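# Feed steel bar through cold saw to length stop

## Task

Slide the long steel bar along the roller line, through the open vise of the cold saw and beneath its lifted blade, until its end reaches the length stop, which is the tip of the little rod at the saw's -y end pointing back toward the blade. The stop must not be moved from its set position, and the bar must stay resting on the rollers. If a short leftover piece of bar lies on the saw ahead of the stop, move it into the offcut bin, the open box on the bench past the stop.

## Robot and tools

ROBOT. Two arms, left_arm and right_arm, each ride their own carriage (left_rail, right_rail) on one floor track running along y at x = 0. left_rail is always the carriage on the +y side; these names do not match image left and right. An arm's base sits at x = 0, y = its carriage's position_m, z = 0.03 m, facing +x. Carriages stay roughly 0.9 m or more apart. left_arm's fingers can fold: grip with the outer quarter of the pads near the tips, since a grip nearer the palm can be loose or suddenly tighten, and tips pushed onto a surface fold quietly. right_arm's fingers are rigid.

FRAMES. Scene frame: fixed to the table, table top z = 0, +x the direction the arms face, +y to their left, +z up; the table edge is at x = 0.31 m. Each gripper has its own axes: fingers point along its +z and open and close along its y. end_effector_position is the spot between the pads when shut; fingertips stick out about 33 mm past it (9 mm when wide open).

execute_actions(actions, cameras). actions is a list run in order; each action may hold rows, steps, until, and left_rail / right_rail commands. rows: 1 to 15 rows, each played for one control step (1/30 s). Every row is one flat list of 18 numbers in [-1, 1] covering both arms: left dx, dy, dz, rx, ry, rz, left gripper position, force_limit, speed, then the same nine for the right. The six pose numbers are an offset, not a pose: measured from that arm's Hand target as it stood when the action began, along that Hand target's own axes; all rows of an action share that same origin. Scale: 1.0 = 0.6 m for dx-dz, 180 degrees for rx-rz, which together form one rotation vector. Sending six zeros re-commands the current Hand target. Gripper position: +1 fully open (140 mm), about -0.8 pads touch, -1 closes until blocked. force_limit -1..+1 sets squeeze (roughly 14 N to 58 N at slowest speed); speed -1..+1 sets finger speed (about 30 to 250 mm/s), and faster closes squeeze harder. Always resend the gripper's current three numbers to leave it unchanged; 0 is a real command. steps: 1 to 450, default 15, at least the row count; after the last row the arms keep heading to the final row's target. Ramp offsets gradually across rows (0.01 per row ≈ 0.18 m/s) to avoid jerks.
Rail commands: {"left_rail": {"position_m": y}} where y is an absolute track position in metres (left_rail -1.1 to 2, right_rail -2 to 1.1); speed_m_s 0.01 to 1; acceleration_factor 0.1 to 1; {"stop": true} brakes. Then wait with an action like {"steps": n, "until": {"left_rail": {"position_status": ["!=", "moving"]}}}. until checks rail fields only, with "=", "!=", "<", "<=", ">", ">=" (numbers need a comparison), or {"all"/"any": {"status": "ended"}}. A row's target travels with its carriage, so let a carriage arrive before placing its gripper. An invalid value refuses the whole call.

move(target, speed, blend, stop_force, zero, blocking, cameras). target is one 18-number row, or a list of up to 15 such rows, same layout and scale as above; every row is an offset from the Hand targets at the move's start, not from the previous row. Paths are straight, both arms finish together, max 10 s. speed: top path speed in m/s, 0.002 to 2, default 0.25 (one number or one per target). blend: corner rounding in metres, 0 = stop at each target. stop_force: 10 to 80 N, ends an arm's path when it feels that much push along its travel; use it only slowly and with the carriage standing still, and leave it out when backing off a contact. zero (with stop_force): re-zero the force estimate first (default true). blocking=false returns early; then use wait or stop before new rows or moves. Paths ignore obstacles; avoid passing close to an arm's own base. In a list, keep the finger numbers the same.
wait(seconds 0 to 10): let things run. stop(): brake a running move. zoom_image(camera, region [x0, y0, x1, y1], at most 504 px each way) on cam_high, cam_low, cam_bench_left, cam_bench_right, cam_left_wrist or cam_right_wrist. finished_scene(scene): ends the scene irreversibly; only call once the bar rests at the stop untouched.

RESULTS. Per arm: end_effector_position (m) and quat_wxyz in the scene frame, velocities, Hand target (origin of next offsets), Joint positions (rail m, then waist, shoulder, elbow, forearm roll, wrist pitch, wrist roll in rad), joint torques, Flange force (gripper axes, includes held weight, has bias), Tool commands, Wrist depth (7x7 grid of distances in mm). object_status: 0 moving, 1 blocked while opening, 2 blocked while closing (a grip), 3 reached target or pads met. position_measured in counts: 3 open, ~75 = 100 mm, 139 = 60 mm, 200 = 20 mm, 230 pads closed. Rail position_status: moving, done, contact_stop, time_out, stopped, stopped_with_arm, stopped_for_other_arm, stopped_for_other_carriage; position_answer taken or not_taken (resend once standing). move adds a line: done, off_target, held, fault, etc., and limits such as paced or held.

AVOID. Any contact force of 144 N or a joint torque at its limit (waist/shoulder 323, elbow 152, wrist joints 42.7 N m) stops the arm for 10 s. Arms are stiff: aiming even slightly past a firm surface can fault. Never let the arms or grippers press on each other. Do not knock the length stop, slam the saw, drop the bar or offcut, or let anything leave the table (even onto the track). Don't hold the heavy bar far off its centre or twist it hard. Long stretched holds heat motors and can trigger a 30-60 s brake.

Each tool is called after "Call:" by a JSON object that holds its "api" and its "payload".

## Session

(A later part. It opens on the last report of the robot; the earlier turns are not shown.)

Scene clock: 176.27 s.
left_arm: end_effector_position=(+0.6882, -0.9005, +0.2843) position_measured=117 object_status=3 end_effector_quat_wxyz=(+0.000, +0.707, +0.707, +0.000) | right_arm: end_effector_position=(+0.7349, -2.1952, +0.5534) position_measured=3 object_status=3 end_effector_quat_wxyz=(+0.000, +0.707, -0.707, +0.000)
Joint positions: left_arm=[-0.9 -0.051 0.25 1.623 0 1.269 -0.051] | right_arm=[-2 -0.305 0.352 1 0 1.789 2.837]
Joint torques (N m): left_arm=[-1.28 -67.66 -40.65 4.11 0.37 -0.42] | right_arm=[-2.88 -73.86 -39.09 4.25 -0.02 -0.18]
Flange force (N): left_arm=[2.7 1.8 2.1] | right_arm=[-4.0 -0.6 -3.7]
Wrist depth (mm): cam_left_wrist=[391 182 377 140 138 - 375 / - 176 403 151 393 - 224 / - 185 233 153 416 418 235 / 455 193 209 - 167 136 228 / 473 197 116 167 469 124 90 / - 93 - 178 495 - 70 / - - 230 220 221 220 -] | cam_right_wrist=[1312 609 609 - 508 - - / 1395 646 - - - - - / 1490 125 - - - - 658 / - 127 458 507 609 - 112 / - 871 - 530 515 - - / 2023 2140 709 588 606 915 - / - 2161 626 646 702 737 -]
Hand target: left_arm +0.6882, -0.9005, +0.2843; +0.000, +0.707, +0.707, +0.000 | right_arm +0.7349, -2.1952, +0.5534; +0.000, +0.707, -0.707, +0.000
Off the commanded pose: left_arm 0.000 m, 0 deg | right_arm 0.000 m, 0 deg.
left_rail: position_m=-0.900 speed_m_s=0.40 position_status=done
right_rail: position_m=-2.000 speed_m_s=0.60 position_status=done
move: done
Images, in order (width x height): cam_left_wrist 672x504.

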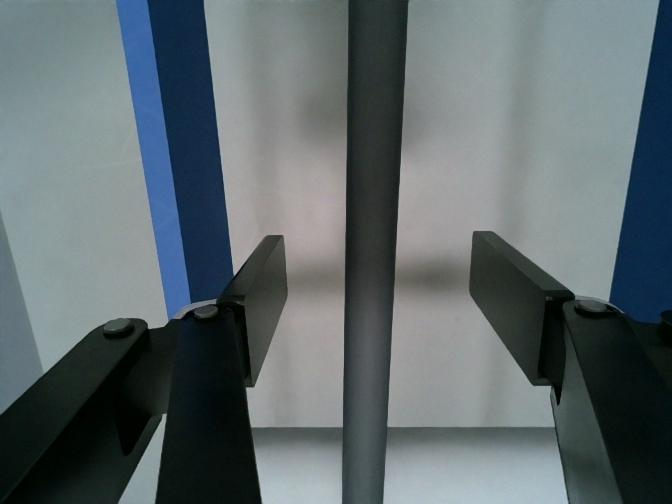

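Call:
{"api": "move", "payload": {"target": [0,-0.003,0,0,0,0,0.1,-0.2,-0.5,0,0,0,0,0,0,1,-0.3,-0.5], "speed": 0.1, "cameras": []}}

Call:
{"api": "move", "payload": {"target": [0,0,0,0,0,0,-1,-0.2,-1,0,0,0,0,0,0,1,-0.3,-0.5], "cameras": []}}

Call:
{"api": "wait", "payload": {"seconds": 0.8, "cameras": []}}

Call:
{"api": "move", "payload": {"target": [0,0.048,0,0,0,0,-1,-0.2,-1,0,0,0,0,0,0,1,-0.3,-0.5], "speed": 0.05, "cameras": ["cam_left_wrist","cam_high"]}}

Call:
{"api": "zoom_image", "payload": {"camera": "cam_high", "region": [152, 80, 452, 260]}}

Scene clock: 187.13 s.
left_arm: end_effector_position=(+0.6864, -0.9005, +0.2842) position_measured=117 object_status=3 end_effector_quat_wxyz=(+0.000, +0.707, +0.707, +0.000) | right_arm: end_effector_position=(+0.7349, -2.1952, +0.5534) position_measured=3 object_status=3 end_effector_quat_wxyz=(+0.000, +0.707, -0.707, +0.000)
Joint positions: left_arm=[-0.9 -0.051 0.248 1.626 0 1.268 -0.051] | right_arm=[-2 -0.305 0.352 1 0 1.789 2.837]
Joint torques (N m): left_arm=[-1.32 -67.6 -40.76 4.12 0.38 -0.38] | right_arm=[-2.81 -73.91 -38.75 4.24 0.01 -0.24]
Flange force (N): left_arm=[2.6 1.8 2.2] | right_arm=[-3.8 -1.6 -4.6]
Wrist depth (mm): cam_left_wrist=[- 177 386 141 378 382 376 / - 176 404 143 145 396 392 / 431 190 417 152 153 423 406 / 437 443 204 - 167 154 251 / 475 - 116 169 463 124 92 / - 93 495 178 - - 70 / - - 229 219 221 220 -] | cam_right_wrist=[1304 607 - 614 621 658 618 / 1404 - - 621 616 - 678 / 1480 136 720 - 735 - 131 / - - 440 504 - - 112 / - 1683 530 534 519 - - / 2004 2041 - 593 596 - - / - 2205 - 646 720 713 -]
Hand target: left_arm +0.6864, -0.9005, +0.2843; +0.000, +0.707, +0.707, +0.000 | right_arm +0.7349, -2.1952, +0.5534; +0.000, +0.707, -0.707, +0.000
Off the commanded pose: left_arm 0.000 m, 0 deg | right_arm 0.000 m, 0 deg.
left_rail: position_m=-0.900 speed_m_s=0.40 position_status=done
right_rail: position_m=-2.000 speed_m_s=0.60 position_status=done
move: done
No camera images: "cameras" was empty.

Scene clock: 189.10 s.
left_arm: end_effector_position=(+0.6863, -0.9005, +0.2843) position_measured=200 object_status=0 end_effector_quat_wxyz=(+0.000, +0.707, +0.707, +0.000) | right_arm: end_effector_position=(+0.7349, -2.1952, +0.5534) position_measured=3 object_status=3 end_effector_quat_wxyz=(+0.000, +0.707, -0.707, +0.000)
Joint positions: left_arm=[-0.9 -0.051 0.248 1.626 0 1.268 -0.051] | right_arm=[-2 -0.305 0.352 1 0 1.789 2.837]
Joint torques (N m): left_arm=[-0.85 -63.13 -38.91 4.06 -0.54 -0.74] | right_arm=[-2.97 -73.72 -38.99 4.22 -0.03 -0.22]
Flange force (N): left_arm=[2.4 -1.3 -3.8] | right_arm=[-4.2 -0.7 -4.0]
Wrist depth (mm): cam_left_wrist=[394 177 384 137 384 379 215 / 430 176 396 402 392 408 391 / 439 189 221 152 417 - 239 / - 191 440 156 160 435 239 / - - 90 102 111 96 241 / - - 79 73 - 71 74 / - - - - - - 71] | cam_right_wrist=[1312 - 612 601 567 611 - / 1387 668 633 621 658 - - / 1510 - - 693 - - 646 / - - 752 485 711 - 112 / - 1764 580 532 540 - 102 / 1986 1986 648 593 621 - - / - 2205 - 645 648 709 -]
Hand target: left_arm +0.6864, -0.9005, +0.2843; +0.000, +0.707, +0.707, +0.000 | right_arm +0.7349, -2.1952, +0.5534; +0.000, +0.707, -0.707, +0.000
Off the commanded pose: left_arm 0.000 m, 0 deg | right_arm 0.000 m, 0 deg.
left_rail: position_m=-0.900 speed_m_s=0.40 position_status=done
right_rail: position_m=-2.000 speed_m_s=0.60 position_status=done
move: done
No camera images: "cameras" was empty.

Scene clock: 189.90 s.
left_arm: end_effector_position=(+0.6864, -0.9005, +0.2843) position_measured=200 object_status=2 end_effector_quat_wxyz=(+0.000, +0.707, +0.707, +0.000) | right_arm: end_effector_position=(+0.7349, -2.1952, +0.5534) position_measured=3 object_status=3 end_effector_quat_wxyz=(+0.000, +0.707, -0.707, +0.000)
Joint positions: left_arm=[-0.9 -0.051 0.248 1.626 0 1.268 -0.051] | right_arm=[-2 -0.305 0.352 1 0 1.789 2.837]
Joint torques (N m): left_arm=[-0.81 -63.42 -39.29 4.06 -0.66 -0.78] | right_arm=[-3.09 -73.48 -39.13 4.22 -0.07 -0.21]
Flange force (N): left_arm=[2.3 -0.7 -3.0] | right_arm=[-4.5 0.0 -3.7]
Wrist depth (mm): cam_left_wrist=[393 177 386 379 140 379 368 / - 176 402 401 391 - 382 / 434 189 251 156 149 412 239 / - 445 249 156 158 - 229 / 486 474 90 102 111 94 230 / - - 79 73 - 72 74 / - - - - - - 71] | cam_right_wrist=[1260 607 - - 606 - 597 / 1387 - 643 678 660 - 683 / 1490 134 695 702 - - 135 / - - 452 506 - 763 112 / - 1968 - 538 542 - - / 2023 1853 - 593 591 950 - / - 2250 - 645 674 716 -]
Hand target: left_arm +0.6864, -0.9005, +0.2843; +0.000, +0.707, +0.707, +0.000 | right_arm +0.7349, -2.1952, +0.5534; +0.000, +0.707, -0.707, +0.000
Tool commands: left_gripper/position=-1.0 left_gripper/force_limit=-0.2 left_gripper/speed=-1.0 right_gripper/position=+1.0 right_gripper/force_limit=-0.3 right_gripper/speed=-0.5
Off the commanded pose: left_arm 0.000 m, 0 deg | right_arm 0.000 m, 0 deg.
left_rail: position_m=-0.900 speed_m_s=0.40 position_status=done
right_rail: position_m=-2.000 speed_m_s=0.60 position_status=done
wait: 0.80 s
No camera images: "cameras" was empty.

Scene clock: 190.77 s.
left_arm: end_effector_position=(+0.7151, -0.9005, +0.2843) position_measured=201 object_status=2 end_effector_quat_wxyz=(+0.000, +0.707, +0.707, +0.000) | right_arm: end_effector_position=(+0.7349, -2.1952, +0.5534) position_measured=3 object_status=3 end_effector_quat_wxyz=(+0.000, +0.707, -0.707, +0.000)
Joint positions: left_arm=[-0.9 -0.049 0.292 1.568 0 1.282 -0.049] | right_arm=[-2 -0.305 0.352 1 0 1.789 2.837]
Joint torques (N m): left_arm=[-1.09 -64.47 -41.38 4.45 -3.68 -0.26] | right_arm=[-2.63 -73.75 -39.01 4.31 0.01 -0.24]
Flange force (N): left_arm=[1.8 -8.9 -7.7] | right_arm=[-3.7 -0.6 -3.9]
Wrist depth (mm): cam_left_wrist=[167 213 387 138 138 - 193 / 174 199 - 145 144 396 203 / 445 210 427 154 - 419 205 / - 209 451 158 161 430 206 / - 208 90 102 110 94 197 / - - 79 73 - 71 74 / - - - - - - 71] | cam_right_wrist=[1267 - 567 588 - - - / 1413 - - 632 - - - / 1450 125 519 - - - 662 / - 126 448 476 742 - 112 / - 865 630 534 550 - - / 2023 2161 - 591 596 - - / - 2273 630 650 656 698 -]
Hand target: left_arm +0.7152, -0.9005, +0.2843; +0.000, +0.707, +0.707, +0.000 | right_arm +0.7349, -2.1952, +0.5534; +0.000, +0.707, -0.707, +0.000
Off the commanded pose: left_arm 0.000 m, 0 deg | right_arm 0.000 m, 0 deg.
left_rail: position_m=-0.900 speed_m_s=0.40 position_status=done
right_rail: position_m=-2.000 speed_m_s=0.60 position_status=done
move: done
Images, in order (width x height): cam_high 672x504, cam_left_wrist 672x504.

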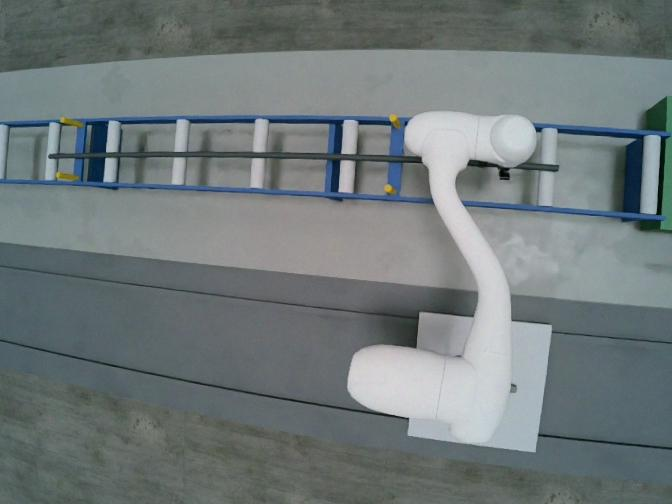

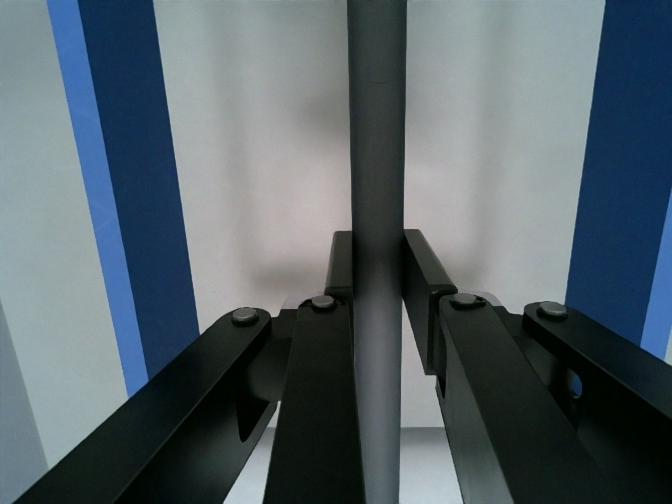

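Scaled by 1.680 from the camera's 672x504 image, which has a finer 960x720 frame.

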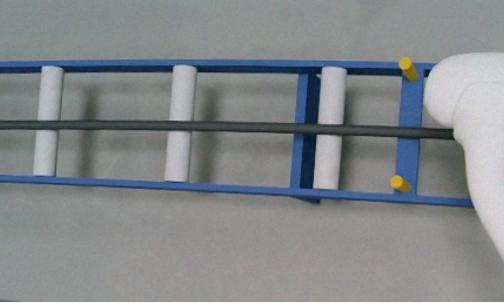

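Call:
{"api": "move", "payload": {"target": [0,0,0,0,0,0,0.1,-0.2,-0.5,0,0,0,0,0,0,1,-0.3,-0.5], "cameras": []}}

Call:
{"api": "wait", "payload": {"seconds": 0.8, "cameras": []}}

Call:
{"api": "move", "payload": {"target": [0,0,-0.22,0,0,0,0.1,-0.2,-0.5,0,0,0,0,0,0,1,-0.3,-0.5], "cameras": ["cam_left_wrist"]}}

Call:
{"api": "execute_actions", "payload": {"actions": [{"left_rail":{"position_m":0.2,"speed_m_s":0.5},"steps":250,"until":{"left_rail":{"position_status":["!=","moving"]}}}], "cameras": ["cam_left_wrist"]}}

Call:
{"api": "execute_actions", "payload": {"actions": [], "cameras": ["cam_high"]}}

Call:
{"api": "zoom_image", "payload": {"camera": "cam_high", "region": [372, 80, 672, 260]}}

Scene clock: 199.87 s.
left_arm: end_effector_position=(+0.7152, -0.9005, +0.2842) position_measured=117 object_status=0 end_effector_quat_wxyz=(+0.000, +0.707, +0.707, +0.000) | right_arm: end_effector_position=(+0.7349, -2.1952, +0.5534) position_measured=3 object_status=3 end_effector_quat_wxyz=(+0.000, +0.707, -0.707, +0.000)
Joint positions: left_arm=[-0.9 -0.049 0.292 1.568 0 1.282 -0.049] | right_arm=[-2 -0.305 0.352 1 0 1.789 2.837]
Joint torques (N m): left_arm=[-1.57 -71.78 -40.9 4.14 0.39 -0.41] | right_arm=[-3.81 -73.7 -38.97 4.19 -0.04 -0.2]
Flange force (N): left_arm=[3.0 1.0 1.8] | right_arm=[-5.4 -1.0 -4.0]
Wrist depth (mm): cam_left_wrist=[167 214 386 142 377 378 193 / 173 199 - 147 395 - 203 / 440 211 - 152 415 - 204 / - 209 160 440 437 135 206 / - 197 116 169 455 124 96 / - 93 500 181 493 - 70 / - - 229 220 220 220 -] | cam_right_wrist=[1253 - 618 - - - 602 / 1480 - - - - - - / 1645 - 503 654 - - 135 / - - 745 506 758 - 112 / - 1722 579 531 520 - - / 1986 2004 630 596 583 - - / - 2227 - 643 670 790 -]
Hand target: left_arm +0.7152, -0.9005, +0.2843; +0.000, +0.707, +0.707, +0.000 | right_arm +0.7349, -2.1952, +0.5534; +0.000, +0.707, -0.707, +0.000
Off the commanded pose: left_arm 0.000 m, 0 deg | right_arm 0.000 m, 0 deg.
left_rail: position_m=-0.900 speed_m_s=0.40 position_status=done
right_rail: position_m=-2.000 speed_m_s=0.60 position_status=done
move: done
No camera images: "cameras" was empty.

Scene clock: 200.67 s.
left_arm: end_effector_position=(+0.7152, -0.9005, +0.2842) position_measured=117 object_status=3 end_effector_quat_wxyz=(+0.000, +0.707, +0.707, +0.000) | right_arm: end_effector_position=(+0.7349, -2.1952, +0.5534) position_measured=3 object_status=3 end_effector_quat_wxyz=(+0.000, +0.707, -0.707, +0.000)
Joint positions: left_arm=[-0.9 -0.049 0.292 1.568 0 1.282 -0.049] | right_arm=[-2 -0.305 0.352 1 0 1.789 2.837]
Joint torques (N m): left_arm=[-1.62 -71.59 -41.02 4.1 0.36 -0.38] | right_arm=[-2.81 -73.79 -39.12 4.27 -0.02 -0.16]
Flange force (N): left_arm=[2.9 0.5 1.8] | right_arm=[-4.0 -0.4 -3.6]
Wrist depth (mm): cam_left_wrist=[168 201 - 138 142 365 193 / 175 200 - 146 146 393 204 / 436 211 434 151 421 416 204 / 456 209 440 - 167 259 206 / 473 197 116 - - 124 96 / - 93 - 178 - - 70 / - - 229 220 220 219 -] | cam_right_wrist=[1267 606 - 628 - - 582 / 1387 - - - - - - / 1470 125 - 740 776 - 136 / - 125 446 483 742 - 112 / - 1413 - 535 525 - - / 1986 2004 - 593 599 980 - / - 2594 - 645 664 718 -]
Hand target: left_arm +0.7152, -0.9005, +0.2843; +0.000, +0.707, +0.707, +0.000 | right_arm +0.7349, -2.1952, +0.5534; +0.000, +0.707, -0.707, +0.000
Tool commands: left_gripper/position=+0.1 left_gripper/force_limit=-0.2 left_gripper/speed=-0.5 right_gripper/position=+1.0 right_gripper/force_limit=-0.3 right_gripper/speed=-0.5
Off the commanded pose: left_arm 0.000 m, 0 deg | right_arm 0.000 m, 0 deg.
left_rail: position_m=-0.900 speed_m_s=0.40 position_status=done
right_rail: position_m=-2.000 speed_m_s=0.60 position_status=done
wait: 0.80 s
No camera images: "cameras" was empty.

Scene clock: 201.60 s.
left_arm: end_effector_position=(+0.7151, -0.9005, +0.4163) position_measured=117 object_status=3 end_effector_quat_wxyz=(+0.000, +0.707, +0.707, +0.000) | right_arm: end_effector_position=(+0.7349, -2.1952, +0.5534) position_measured=3 object_status=3 end_effector_quat_wxyz=(+0.000, +0.707, -0.707, +0.000)
Joint positions: left_arm=[-0.9 -0.049 0.255 1.376 0 1.51 -0.049] | right_arm=[-2 -0.305 0.352 1 0 1.789 2.837]
Joint torques (N m): left_arm=[-1.35 -70.45 -43.13 4.35 0.37 -0.39] | right_arm=[-3.26 -73.92 -38.98 4.14 0.03 -0.22]
Flange force (N): left_arm=[2.4 1.8 2.8] | right_arm=[-4.5 -1.2 -3.9]
Wrist depth (mm): cam_left_wrist=[- 509 503 262 499 290 - / - 531 316 275 - 314 519 / 566 580 328 290 536 347 541 / 608 572 163 304 - 150 - / - - 116 352 355 124 88 / - 93 364 367 659 - 70 / - - - 632 641 - -] | cam_right_wrist=[1304 - - - - - - / 1378 - - - 652 619 - / 1490 - 704 - 711 654 632 / - - 471 504 - - 112 / - 1986 - 532 557 - - / 1986 2161 - 591 816 - - / - 2227 - 646 702 691 -]
Hand target: left_arm +0.7152, -0.9005, +0.4163; +0.000, +0.707, +0.707, +0.000 | right_arm +0.7349, -2.1952, +0.5534; +0.000, +0.707, -0.707, +0.000
Off the commanded pose: left_arm 0.000 m, 0 deg | right_arm 0.000 m, 0 deg.
left_rail: position_m=-0.900 speed_m_s=0.40 position_status=done
right_rail: position_m=-2.000 speed_m_s=0.60 position_status=done
move: done
Images, in order (width x height): cam_left_wrist 672x504.

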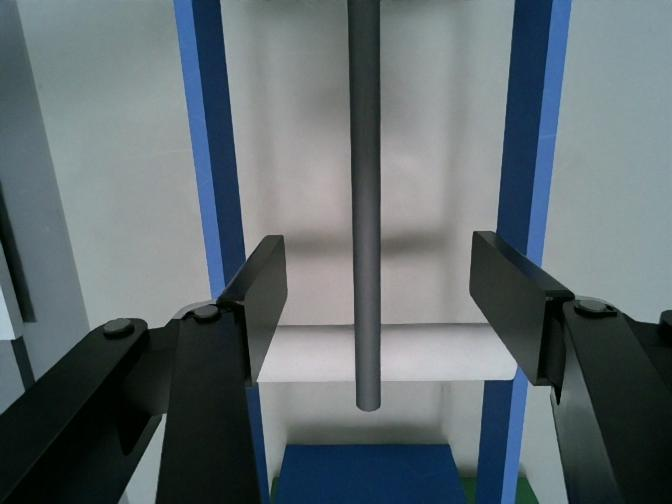

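Scene clock: 206.50 s.
left_arm: end_effector_position=(+0.7152, +0.1995, +0.4163) position_measured=117 object_status=3 end_effector_quat_wxyz=(+0.000, +0.707, +0.707, +0.000) | right_arm: end_effector_position=(+0.7349, -2.1952, +0.5534) position_measured=3 object_status=3 end_effector_quat_wxyz=(+0.000, +0.707, -0.707, +0.000)
Joint positions: left_arm=[0.2 -0.049 0.255 1.376 0 1.511 -0.049] | right_arm=[-2 -0.305 0.352 1 0 1.789 2.837]
Joint torques (N m): left_arm=[-1.12 -69.89 -42.53 4.3 0.35 -0.43] | right_arm=[-2.5 -73.86 -39.09 4.26 0.04 -0.21]
Flange force (N): left_arm=[2.4 1.6 1.5] | right_arm=[-3.5 -0.5 -3.6]
Wrist depth (mm): cam_left_wrist=[520 524 507 263 499 314 - / - 540 358 275 - 312 - / 579 - 321 314 303 309 - / 627 573 317 312 318 150 - / 648 114 108 329 622 124 92 / - 93 - - - - 70 / - - - 433 - - -] | cam_right_wrist=[1282 614 601 606 618 602 - / 1378 - - - - - 695 / 1460 118 459 - - - 135 / - 118 445 504 656 - 112 / - 1837 526 531 554 - - / 2060 1917 626 593 597 971 989 / - 2120 - 643 718 768 -]
Hand target: left_arm +0.7152, +0.1995, +0.4163; +0.000, +0.707, +0.707, +0.000 | right_arm +0.7349, -2.1952, +0.5534; +0.000, +0.707, -0.707, +0.000
Tool commands: left_gripper/position=+0.1 left_gripper/force_limit=-0.2 left_gripper/speed=-0.5 right_gripper/position=+1.0 right_gripper/force_limit=-0.3 right_gripper/speed=-0.5
Off the commanded pose: left_arm 0.000 m, 0 deg | right_arm 0.000 m, 0 deg.
left_rail: position_m=0.200 speed_m_s=0.50 position_status=done
right_rail: position_m=-2.000 speed_m_s=0.60 position_status=done
Images, in order (width x height): cam_left_wrist 672x504.

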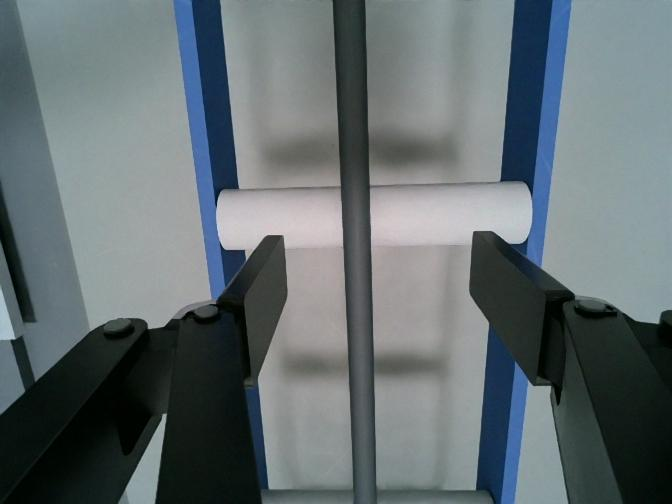

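Scene clock: 206.50 s.
left_arm: end_effector_position=(+0.7152, +0.1995, +0.4163) position_measured=117 object_status=3 end_effector_quat_wxyz=(+0.000, +0.707, +0.707, +0.000) | right_arm: end_effector_position=(+0.7349, -2.1952, +0.5534) position_measured=3 object_status=3 end_effector_quat_wxyz=(+0.000, +0.707, -0.707, +0.000)
Joint positions: left_arm=[0.2 -0.049 0.255 1.376 0 1.511 -0.049] | right_arm=[-2 -0.305 0.352 1 0 1.789 2.837]
Joint velocities: within noise
Joint torques (N m): left_arm=[-1.12 -69.89 -42.53 4.3 0.35 -0.43] | right_arm=[-2.5 -73.86 -39.09 4.26 0.04 -0.21]
Flange force (N): left_arm=[2.4 1.6 1.5] | right_arm=[-3.5 -0.5 -3.6]
Wrist depth (mm): cam_left_wrist=[520 524 507 263 499 314 - / - 540 358 275 - 312 - / 579 - 321 314 303 309 - / 627 573 317 312 318 150 - / 648 114 108 329 622 124 92 / - 93 - - - - 70 / - - - 433 - - -] | cam_right_wrist=[1282 614 601 606 618 602 - / 1378 - - - - - 695 / 1460 118 459 - - - 135 / - 118 445 504 656 - 112 / - 1837 526 531 554 - - / 2060 1917 626 593 597 971 989 / - 2120 - 643 718 768 -]
Hand target: left_arm +0.7152, +0.1995, +0.4163; +0.000, +0.707, +0.707, +0.000 | right_arm +0.7349, -2.1952, +0.5534; +0.000, +0.707, -0.707, +0.000
Tool commands: left_gripper/position=+0.1 left_gripper/force_limit=-0.2 left_gripper/speed=-0.5 right_gripper/position=+1.0 right_gripper/force_limit=-0.3 right_gripper/speed=-0.5
Off the commanded pose: left_arm 0.000 m, 0 deg | right_arm 0.000 m, 0 deg.
left_rail: position_m=0.200 speed_m_s=0.50 position_status=done
right_rail: position_m=-2.000 speed_m_s=0.60 position_status=done
Images, in order (width x height): cam_high 672x504.

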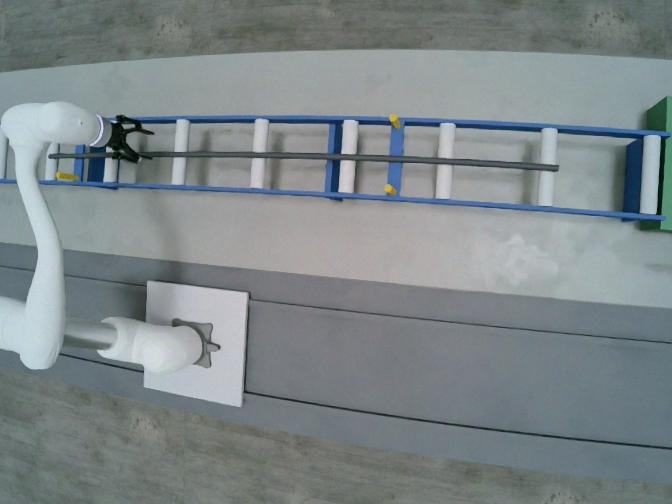

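Scaled by 1.680 from the camera's 672x504 image, which has a finer 960x720 frame.

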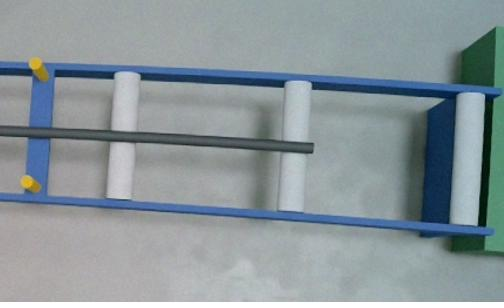

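Call:
{"api": "move", "payload": {"target": [0,0,0.22,0,0,0,0.1,-0.2,-0.5,0,0,0,0,0,0,1,-0.3,-0.5], "speed": 0.15, "cameras": ["cam_left_wrist"]}}

Call:
{"api": "move", "payload": {"target": [0,0,0,0,0,0,-1,-0.2,-1,0,0,0,0,0,0,1,-0.3,-0.5], "cameras": []}}

Call:
{"api": "wait", "payload": {"seconds": 0.8, "cameras": []}}

Call:
{"api": "execute_actions", "payload": {"actions": [{"left_rail":{"position_m":-0.15,"speed_m_s":0.25},"steps":250,"until":{"left_rail":{"position_status":["!=","moving"]}}}], "cameras": ["cam_right_wrist","cam_bench_right","cam_high"]}}

Call:
{"api": "zoom_image", "payload": {"camera": "cam_high", "region": [372, 80, 672, 260]}}

Scene clock: 214.80 s.
left_arm: end_effector_position=(+0.7152, +0.1994, +0.2843) position_measured=117 object_status=3 end_effector_quat_wxyz=(+0.000, +0.707, +0.707, +0.000) | right_arm: end_effector_position=(+0.7349, -2.1952, +0.5534) position_measured=3 object_status=3 end_effector_quat_wxyz=(+0.000, +0.707, -0.707, +0.000)
Joint positions: left_arm=[0.2 -0.049 0.292 1.568 0 1.282 -0.049] | right_arm=[-2 -0.305 0.352 1 0 1.789 2.837]
Joint torques (N m): left_arm=[-1.2 -71.83 -41.15 4.13 0.4 -0.39] | right_arm=[-3.1 -74.06 -39.14 4.25 0 -0.19]
Flange force (N): left_arm=[2.2 0.5 2.2] | right_arm=[-4.3 -0.9 -3.8]
Wrist depth (mm): cam_left_wrist=[167 214 - 138 382 369 193 / 176 200 404 146 392 404 203 / - 212 431 152 - 414 205 / 457 191 189 163 182 179 180 / - 188 116 185 187 124 92 / - 93 489 179 496 - 70 / - - - 190 520 - -] | cam_right_wrist=[1267 - 607 - 544 - - / 1387 658 - 771 - - 680 / 1460 134 693 698 - - 135 / - 135 519 506 768 - 112 / - - 577 534 555 - - / 1951 2023 601 591 596 919 - / - 2140 650 645 693 623 -]
Hand target: left_arm +0.7152, +0.1995, +0.2843; +0.000, +0.707, +0.707, +0.000 | right_arm +0.7349, -2.1952, +0.5534; +0.000, +0.707, -0.707, +0.000
Off the commanded pose: left_arm 0.000 m, 0 deg | right_arm 0.000 m, 0 deg.
left_rail: position_m=0.200 speed_m_s=0.50 position_status=done
right_rail: position_m=-2.000 speed_m_s=0.60 position_status=done
move: done
Images, in order (width x height): cam_left_wrist 672x504.

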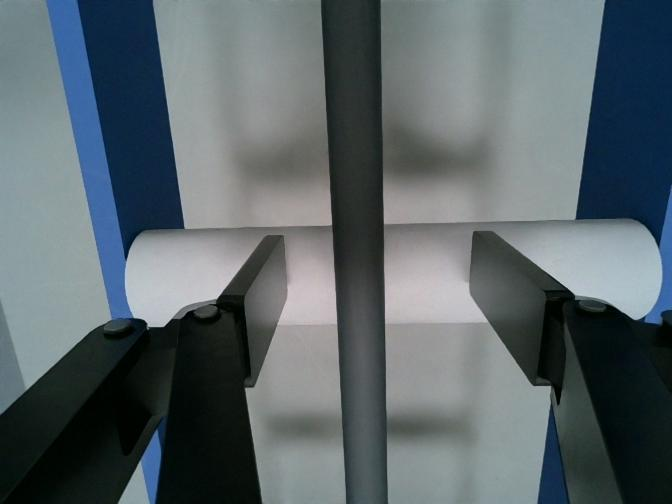

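Scene clock: 217.00 s.
left_arm: end_effector_position=(+0.7152, +0.1995, +0.2842) position_measured=201 object_status=0 end_effector_quat_wxyz=(+0.000, +0.707, +0.707, +0.000) | right_arm: end_effector_position=(+0.7349, -2.1952, +0.5534) position_measured=3 object_status=3 end_effector_quat_wxyz=(+0.000, +0.707, -0.707, +0.000)
Joint positions: left_arm=[0.2 -0.049 0.292 1.568 0 1.282 -0.049] | right_arm=[-2 -0.305 0.352 1 0 1.789 2.837]
Joint torques (N m): left_arm=[-1.05 -67.16 -41.04 4.22 -1.97 -0.59] | right_arm=[-2.66 -73.8 -39.11 4.26 -0.03 -0.2]
Flange force (N): left_arm=[2.3 -5.0 -3.7] | right_arm=[-3.7 -0.6 -3.7]
Wrist depth (mm): cam_left_wrist=[168 201 385 146 - 385 193 / 175 212 406 395 404 397 204 / 437 211 427 154 414 417 205 / 458 191 187 161 162 182 180 / 492 197 96 102 111 98 188 / - - 79 73 - 71 74 / - - - - - - 71] | cam_right_wrist=[1320 589 - 630 - 616 - / 1361 - - - - 611 618 / 1470 674 491 - - - 680 / - 124 519 506 - - 112 / - 1683 548 536 555 868 - / 1986 2161 580 591 599 - - / - 2227 633 650 998 742 -]
Hand target: left_arm +0.7152, +0.1995, +0.2843; +0.000, +0.707, +0.707, +0.000 | right_arm +0.7349, -2.1952, +0.5534; +0.000, +0.707, -0.707, +0.000
Off the commanded pose: left_arm 0.000 m, 0 deg | right_arm 0.000 m, 0 deg.
left_rail: position_m=0.200 speed_m_s=0.50 position_status=done
right_rail: position_m=-2.000 speed_m_s=0.60 position_status=done
move: done
No camera images: "cameras" was empty.

Scene clock: 217.80 s.
left_arm: end_effector_position=(+0.7152, +0.1995, +0.2842) position_measured=201 object_status=2 end_effector_quat_wxyz=(+0.000, +0.707, +0.707, +0.000) | right_arm: end_effector_position=(+0.7349, -2.1952, +0.5534) position_measured=3 object_status=3 end_effector_quat_wxyz=(+0.000, +0.707, -0.707, +0.000)
Joint positions: left_arm=[0.2 -0.049 0.292 1.568 0 1.282 -0.049] | right_arm=[-2 -0.305 0.352 1 0 1.789 2.837]
Joint torques (N m): left_arm=[-1.13 -67.35 -41.06 4.17 -1.97 -0.62] | right_arm=[-2.65 -74.06 -39.02 4.27 -0.05 -0.23]
Flange force (N): left_arm=[2.5 -5.3 -4.5] | right_arm=[-3.7 -1.2 -4.0]
Wrist depth (mm): cam_left_wrist=[168 200 387 141 377 379 193 / 406 212 410 400 393 397 203 / - 212 - 151 417 - 204 / - 191 188 160 162 182 180 / - 198 96 101 111 98 188 / - - 79 73 - 71 74 / - - - - - - 71] | cam_right_wrist=[1267 599 - - - 607 - / 1320 621 - 648 - 664 - / 1520 123 685 478 - 693 678 / - 125 446 503 - - 112 / - 1951 - 534 529 - - / 2080 2080 - 591 878 984 - / - 2060 - 646 700 - -]
Hand target: left_arm +0.7152, +0.1995, +0.2843; +0.000, +0.707, +0.707, +0.000 | right_arm +0.7349, -2.1952, +0.5534; +0.000, +0.707, -0.707, +0.000
Tool commands: left_gripper/position=-1.0 left_gripper/force_limit=-0.2 left_gripper/speed=-1.0 right_gripper/position=+1.0 right_gripper/force_limit=-0.3 right_gripper/speed=-0.5
Off the commanded pose: left_arm 0.000 m, 0 deg | right_arm 0.000 m, 0 deg.
left_rail: position_m=0.200 speed_m_s=0.50 position_status=done
right_rail: position_m=-2.000 speed_m_s=0.60 position_status=done
wait: 0.80 s
No camera images: "cameras" was empty.

Scene clock: 220.67 s.
left_arm: end_effector_position=(+0.7152, -0.1505, +0.2843) position_measured=201 object_status=2 end_effector_quat_wxyz=(+0.000, +0.707, +0.707, +0.000) | right_arm: end_effector_position=(+0.7349, -2.1952, +0.5534) position_measured=3 object_status=3 end_effector_quat_wxyz=(+0.000, +0.707, -0.707, +0.000)
Joint positions: left_arm=[-0.15 -0.049 0.292 1.568 0 1.282 -0.049] | right_arm=[-2 -0.305 0.352 1 0 1.789 2.837]
Joint torques (N m): left_arm=[-0.78 -67.26 -40.19 4.19 -1.48 -0.57] | right_arm=[-2.93 -73.77 -38.91 4.24 0.05 -0.23]
Flange force (N): left_arm=[2.1 -3.7 -4.2] | right_arm=[-4.0 -1.1 -3.9]
Wrist depth (mm): cam_left_wrist=[167 213 389 147 379 378 193 / 174 199 399 177 173 389 194 / 430 176 174 171 169 168 166 / 475 196 - 160 162 430 196 / 493 208 90 102 111 98 197 / - - 79 73 - 72 74 / - - - - - - 71] | cam_right_wrist=[1320 601 - 594 604 - 612 / 1395 - - - - 619 - / 1352 124 - - - - 136 / - 118 427 507 728 - 112 / - 1597 - 532 542 - 102 / 2023 2023 652 589 586 - - / - 2250 616 650 687 765 -]
Hand target: left_arm +0.7152, -0.1505, +0.2843; +0.000, +0.707, +0.707, +0.000 | right_arm +0.7349, -2.1952, +0.5534; +0.000, +0.707, -0.707, +0.000
Tool commands: left_gripper/position=-1.0 left_gripper/force_limit=-0.2 left_gripper/speed=-1.0 right_gripper/position=+1.0 right_gripper/force_limit=-0.3 right_gripper/speed=-0.5
Off the commanded pose: left_arm 0.000 m, 0 deg | right_arm 0.000 m, 0 deg.
left_rail: position_m=-0.150 speed_m_s=0.25 position_status=done
right_rail: position_m=-2.000 speed_m_s=0.60 position_status=done
Images, in order (width x height): cam_high 672x504, cam_bench_right 672x504, cam_right_wrist 672x504.

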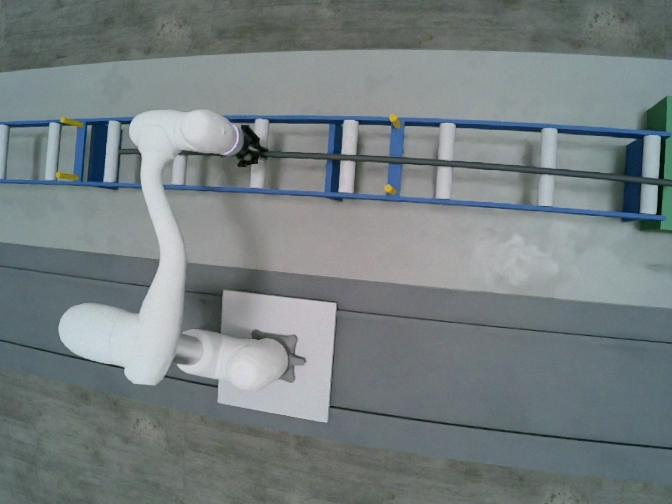

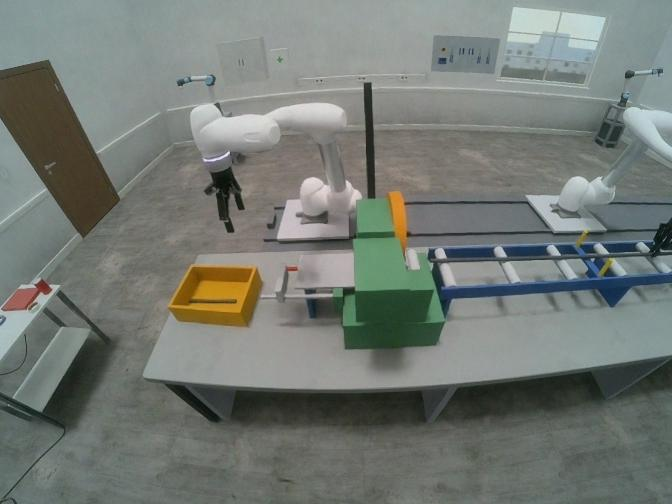

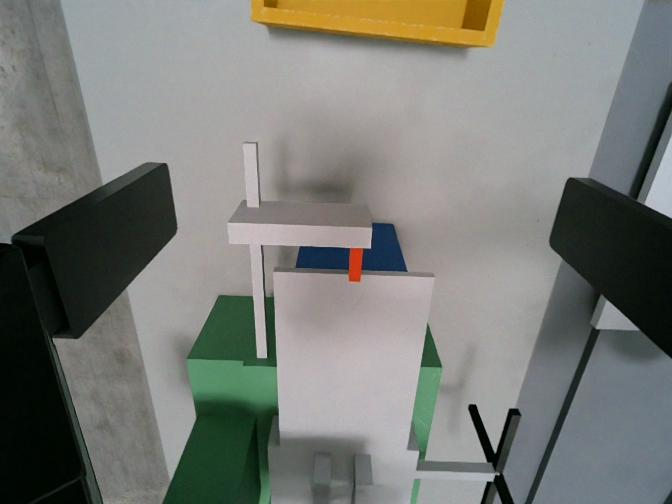

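Scaled by 1.680 from the camera's 672x504 image, which has a finer 960x720 frame.

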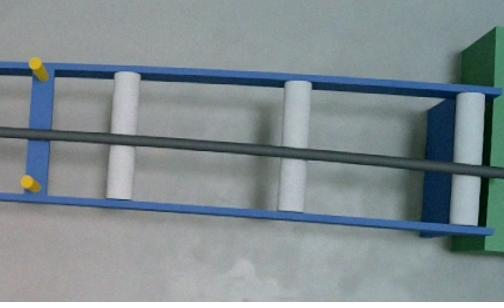

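Call:
{"api": "move", "payload": {"target": [0,-0.0117,0,0,0,0,-1,-0.2,-1,0,0,0,0,0,0,1,-0.3,-0.5], "speed": 0.03, "cameras": ["cam_high","cam_left_wrist"]}}

Call:
{"api": "zoom_image", "payload": {"camera": "cam_high", "region": [372, 80, 672, 260]}}

Scene clock: 227.57 s.
left_arm: end_effector_position=(+0.7082, -0.1505, +0.2842) position_measured=201 object_status=2 end_effector_quat_wxyz=(+0.000, +0.707, +0.707, +0.000) | right_arm: end_effector_position=(+0.7349, -2.1952, +0.5534) position_measured=3 object_status=3 end_effector_quat_wxyz=(+0.000, +0.707, -0.707, +0.000)
Joint positions: left_arm=[-0.15 -0.049 0.281 1.582 0 1.278 -0.049] | right_arm=[-2 -0.305 0.352 1 0 1.789 2.837]
Joint torques (N m): left_arm=[-1.73 -70.11 -35.49 4.12 3.65 0.05] | right_arm=[-3.02 -74.09 -39.12 4.2 0 -0.27]
Flange force (N): left_arm=[2.8 9.6 0.8] | right_arm=[-4.2 -1.2 -3.7]
Wrist depth (mm): cam_left_wrist=[386 200 - 139 379 367 202 / - 186 395 177 393 392 204 / - 177 173 171 169 168 166 / 448 195 445 161 158 437 207 / 449 208 90 102 111 94 208 / - - 79 73 - 71 74 / - - - - - - 71] | cam_right_wrist=[1289 602 609 - - 637 - / 1395 - - - - - - / 1480 - - - - - 134 / - - 429 504 604 785 112 / - 878 - 531 542 802 - / 1986 2227 650 594 845 - - / - 2060 - 646 737 1016 -]
Hand target: left_arm +0.7081, -0.1505, +0.2843; +0.000, +0.707, +0.707, +0.000 | right_arm +0.7349, -2.1952, +0.5534; +0.000, +0.707, -0.707, +0.000
Off the commanded pose: left_arm 0.000 m, 0 deg | right_arm 0.000 m, 0 deg.
left_rail: position_m=-0.150 speed_m_s=0.25 position_status=done
right_rail: position_m=-2.000 speed_m_s=0.60 position_status=done
move: done
Images, in order (width x height): cam_high 672x504, cam_left_wrist 672x504.

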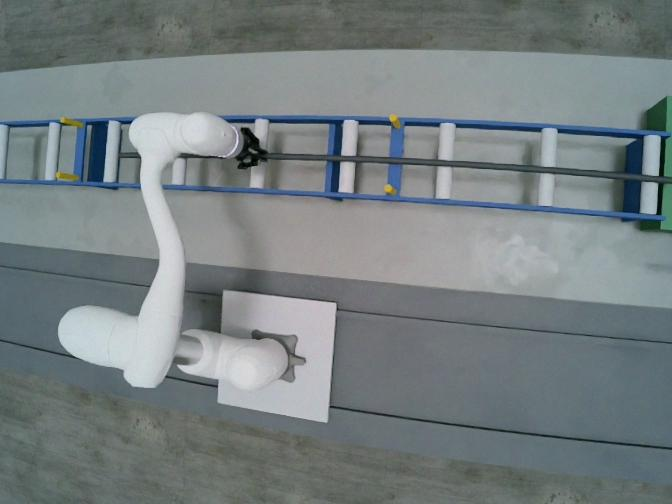

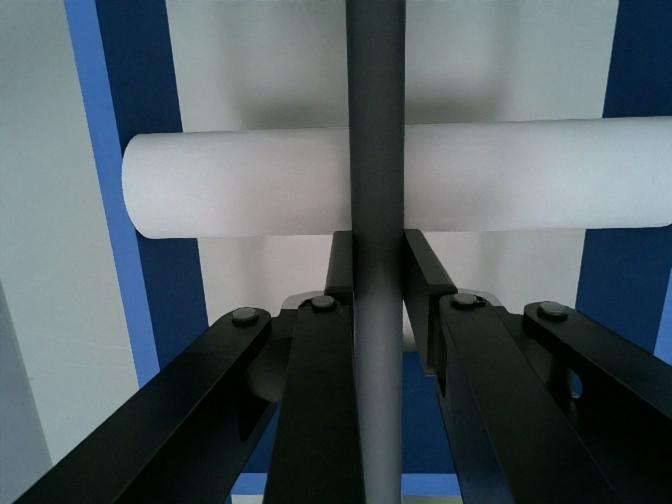

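Scaled by 1.680 from the camera's 672x504 image, which has a finer 960x720 frame.

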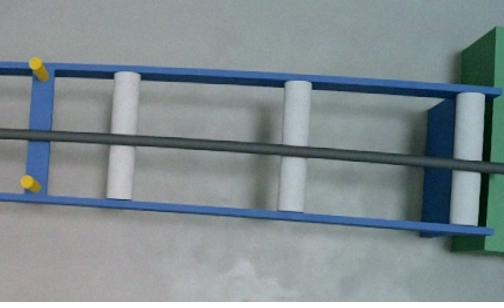

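Call:
{"api": "move", "payload": {"target": [0,0,0,0,0,0,0.1,-0.2,-0.5,0,0,0,0,0,0,1,-0.3,-0.5], "cameras": []}}

Call:
{"api": "wait", "payload": {"seconds": 0.8, "cameras": []}}

Call:
{"api": "move", "payload": {"target": [0,0,-0.22,0,0,0,0.1,-0.2,-0.5,0,0,0,0,0,0,1,-0.3,-0.5], "cameras": []}}

Call:
{"api": "execute_actions", "payload": {"actions": [{"left_rail":{"position_m":-0.9,"speed_m_s":0.5},"steps":250,"until":{"left_rail":{"position_status":["!=","moving"]}}}], "cameras": []}}

Call:
{"api": "move", "payload": {"target": [0,0,0.22,0,0,0,0.1,-0.2,-0.5,0,0,0,0,0,0,1,-0.3,-0.5], "speed": 0.15, "cameras": ["cam_left_wrist"]}}

Scene clock: 237.03 s.
left_arm: end_effector_position=(+0.7081, -0.1505, +0.2843) position_measured=117 object_status=0 end_effector_quat_wxyz=(+0.000, +0.707, +0.707, +0.000) | right_arm: end_effector_position=(+0.7349, -2.1952, +0.5534) position_measured=3 object_status=3 end_effector_quat_wxyz=(+0.000, +0.707, -0.707, +0.000)
Joint positions: left_arm=[-0.15 -0.049 0.281 1.582 0 1.278 -0.049] | right_arm=[-2 -0.305 0.352 1 0 1.789 2.837]
Joint torques (N m): left_arm=[-1.45 -70.67 -41.01 4.13 0.37 -0.38] | right_arm=[-2.6 -74.41 -39.12 4.25 0.02 -0.2]
Flange force (N): left_arm=[2.8 0.6 2.1] | right_arm=[-3.4 -1.3 -3.9]
Wrist depth (mm): cam_left_wrist=[387 200 386 139 379 371 204 / 404 186 404 147 173 178 204 / 435 176 173 171 169 168 166 / 456 195 163 181 168 150 207 / - 114 116 168 472 124 96 / - 93 387 383 396 - 70 / - - 336 318 316 - -] | cam_right_wrist=[1304 601 - 529 - - - / 1387 - - - 652 658 652 / 1470 117 - - - - 672 / - - 452 479 - - 112 / - 1884 - 535 524 - 102 / 1986 1900 621 589 565 - - / - 2321 633 648 687 711 -]
Hand target: left_arm +0.7081, -0.1505, +0.2843; +0.000, +0.707, +0.707, +0.000 | right_arm +0.7349, -2.1952, +0.5534; +0.000, +0.707, -0.707, +0.000
Off the commanded pose: left_arm 0.000 m, 0 deg | right_arm 0.000 m, 0 deg.
left_rail: position_m=-0.150 speed_m_s=0.25 position_status=done
right_rail: position_m=-2.000 speed_m_s=0.60 position_status=done
move: done
No camera images: "cameras" was empty.

Scene clock: 237.83 s.
left_arm: end_effector_position=(+0.7081, -0.1505, +0.2843) position_measured=117 object_status=3 end_effector_quat_wxyz=(+0.000, +0.707, +0.707, +0.000) | right_arm: end_effector_position=(+0.7349, -2.1952, +0.5534) position_measured=3 object_status=3 end_effector_quat_wxyz=(+0.000, +0.707, -0.707, +0.000)
Joint positions: left_arm=[-0.15 -0.049 0.281 1.582 0 1.278 -0.049] | right_arm=[-2 -0.305 0.352 1 0 1.789 2.837]
Joint torques (N m): left_arm=[-1.41 -70.34 -40.96 4.15 0.36 -0.39] | right_arm=[-3.07 -73.99 -38.92 4.24 -0.04 -0.29]
Flange force (N): left_arm=[2.2 0.3 1.9] | right_arm=[-4.2 -1.4 -4.3]
Wrist depth (mm): cam_left_wrist=[166 188 386 141 374 377 203 / 420 185 399 176 184 177 195 / - 177 173 171 169 168 166 / 460 195 163 161 436 180 207 / 468 114 107 168 465 124 96 / - 93 386 382 398 - 70 / - - 335 317 316 - -] | cam_right_wrist=[1312 618 609 - - 611 607 / 1387 650 - - - 637 689 / 1470 125 - - - - 136 / - - 461 506 676 - 112 / - 1764 - 532 538 - - / - - 583 597 596 - - / - 2296 704 648 700 674 -]
Hand target: left_arm +0.7081, -0.1505, +0.2843; +0.000, +0.707, +0.707, +0.000 | right_arm +0.7349, -2.1952, +0.5534; +0.000, +0.707, -0.707, +0.000
Tool commands: left_gripper/position=+0.1 left_gripper/force_limit=-0.2 left_gripper/speed=-0.5 right_gripper/position=+1.0 right_gripper/force_limit=-0.3 right_gripper/speed=-0.5
Off the commanded pose: left_arm 0.000 m, 0 deg | right_arm 0.000 m, 0 deg.
left_rail: position_m=-0.150 speed_m_s=0.25 position_status=done
right_rail: position_m=-2.000 speed_m_s=0.60 position_status=done
wait: 0.80 s
No camera images: "cameras" was empty.

Scene clock: 238.77 s.
left_arm: end_effector_position=(+0.7081, -0.1505, +0.4163) position_measured=117 object_status=3 end_effector_quat_wxyz=(+0.000, +0.707, +0.707, +0.000) | right_arm: end_effector_position=(+0.7349, -2.1952, +0.5534) position_measured=3 object_status=3 end_effector_quat_wxyz=(+0.000, +0.707, -0.707, +0.000)
Joint positions: left_arm=[-0.15 -0.049 0.243 1.391 0 1.507 -0.049] | right_arm=[-2 -0.305 0.352 1 0 1.789 2.837]
Joint torques (N m): left_arm=[-1.44 -68.81 -42.6 4.34 0.36 -0.42] | right_arm=[-3.08 -73.78 -39.18 4.2 -0.03 -0.19]
Flange force (N): left_arm=[2.6 1.3 1.4] | right_arm=[-4.3 -0.4 -3.6]
Wrist depth (mm): cam_left_wrist=[- 512 498 503 499 328 502 / - - 306 303 518 302 512 / 621 569 309 301 307 307 - / - 603 326 306 586 153 - / - 624 116 484 507 124 85 / - 93 449 452 654 - 70 / - - 393 394 392 - -] | cam_right_wrist=[1289 - - - - - - / 1387 - - - - - - / 1490 124 - 704 - - 126 / - - 449 504 747 - 112 / - 878 554 535 535 - - / - 1951 - 586 635 - 926 / - 2296 625 646 650 752 -]
Hand target: left_arm +0.7081, -0.1505, +0.4163; +0.000, +0.707, +0.707, +0.000 | right_arm +0.7349, -2.1952, +0.5534; +0.000, +0.707, -0.707, +0.000
Off the commanded pose: left_arm 0.000 m, 0 deg | right_arm 0.000 m, 0 deg.
left_rail: position_m=-0.150 speed_m_s=0.25 position_status=done
right_rail: position_m=-2.000 speed_m_s=0.60 position_status=done
move: done
No camera images: "cameras" was empty.

Scene clock: 242.87 s.
left_arm: end_effector_position=(+0.7081, -0.9005, +0.4162) position_measured=117 object_status=3 end_effector_quat_wxyz=(+0.000, +0.707, +0.707, +0.000) | right_arm: end_effector_position=(+0.7349, -2.1952, +0.5534) position_measured=3 object_status=3 end_effector_quat_wxyz=(+0.000, +0.707, -0.707, +0.000)
Joint positions: left_arm=[-0.9 -0.049 0.243 1.391 0 1.507 -0.049] | right_arm=[-2 -0.305 0.352 1 0 1.789 2.837]
Joint torques (N m): left_arm=[-1.24 -68.79 -42.57 4.32 0.38 -0.42] | right_arm=[-2.96 -73.65 -39.2 4.2 0.06 -0.17]
Flange force (N): left_arm=[2.4 1.2 1.4] | right_arm=[-4.2 0.0 -3.2]
Wrist depth (mm): cam_left_wrist=[- - 294 262 - 307 496 / - - 527 276 - 331 520 / 557 585 325 550 559 336 - / 627 592 325 586 - 154 559 / 632 106 116 355 353 124 89 / - 93 363 348 349 - 70 / - - - 594 641 - -] | cam_right_wrist=[1289 - - - 573 - - / 1395 698 - - - 614 - / 1480 - 683 - - - 637 / - 125 458 472 - - 112 / - 1564 597 536 517 - - / 2004 1951 616 593 616 938 - / - 2296 - 648 704 683 -]
Hand target: left_arm +0.7081, -0.9005, +0.4163; +0.000, +0.707, +0.707, +0.000 | right_arm +0.7349, -2.1952, +0.5534; +0.000, +0.707, -0.707, +0.000
Tool commands: left_gripper/position=+0.1 left_gripper/force_limit=-0.2 left_gripper/speed=-0.5 right_gripper/position=+1.0 right_gripper/force_limit=-0.3 right_gripper/speed=-0.5
Off the commanded pose: left_arm 0.000 m, 0 deg | right_arm 0.000 m, 0 deg.
left_rail: position_m=-0.900 speed_m_s=0.50 position_status=done
right_rail: position_m=-2.000 speed_m_s=0.60 position_status=done
No camera images: "cameras" was empty.

Scene clock: 244.10 s.
left_arm: end_effector_position=(+0.7082, -0.9005, +0.2843) position_measured=117 object_status=3 end_effector_quat_wxyz=(+0.000, +0.707, +0.707, +0.000) | right_arm: end_effector_position=(+0.7349, -2.1952, +0.5534) position_measured=3 object_status=3 end_effector_quat_wxyz=(+0.000, +0.707, -0.707, +0.000)
Joint positions: left_arm=[-0.9 -0.049 0.281 1.582 0 1.278 -0.049] | right_arm=[-2 -0.305 0.352 1 0 1.789 2.837]
Joint torques (N m): left_arm=[-1.37 -70.63 -41 4.17 0.37 -0.39] | right_arm=[-2.95 -73.78 -38.92 4.22 0.02 -0.2]
Flange force (N): left_arm=[2.5 0.5 2.1] | right_arm=[-3.9 -1.1 -4.0]
Wrist depth (mm): cam_left_wrist=[167 187 387 146 - 399 204 / 411 186 404 397 398 412 204 / - 197 425 154 158 418 206 / - 209 164 438 167 136 216 / 481 114 116 168 - 124 96 / - 93 - - - - 70 / - - 230 221 220 220 -] | cam_right_wrist=[1312 - 632 583 - - - / 1552 - 664 - - - - / 1500 - 718 730 - - 135 / - - 452 508 763 - 112 / - 2004 - 535 550 796 102 / 2041 1853 573 593 609 - 919 / - 2060 635 650 670 - -]
Hand target: left_arm +0.7081, -0.9005, +0.2843; +0.000, +0.707, +0.707, +0.000 | right_arm +0.7349, -2.1952, +0.5534; +0.000, +0.707, -0.707, +0.000
Off the commanded pose: left_arm 0.000 m, 0 deg | right_arm 0.000 m, 0 deg.
left_rail: position_m=-0.900 speed_m_s=0.50 position_status=done
right_rail: position_m=-2.000 speed_m_s=0.60 position_status=done
move: done
Images, in order (width x height): cam_left_wrist 672x504.

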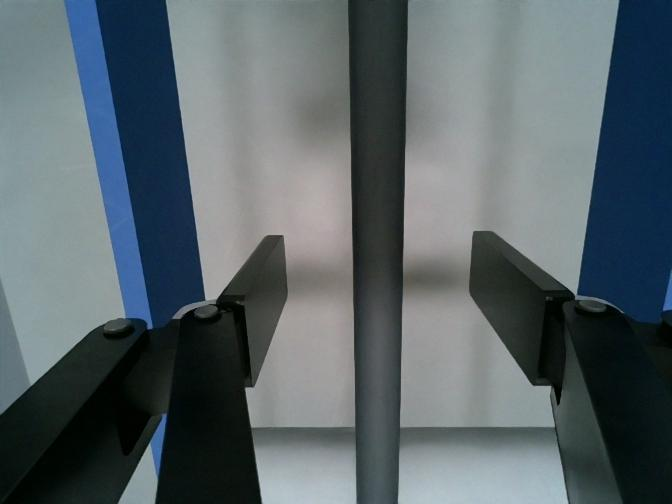

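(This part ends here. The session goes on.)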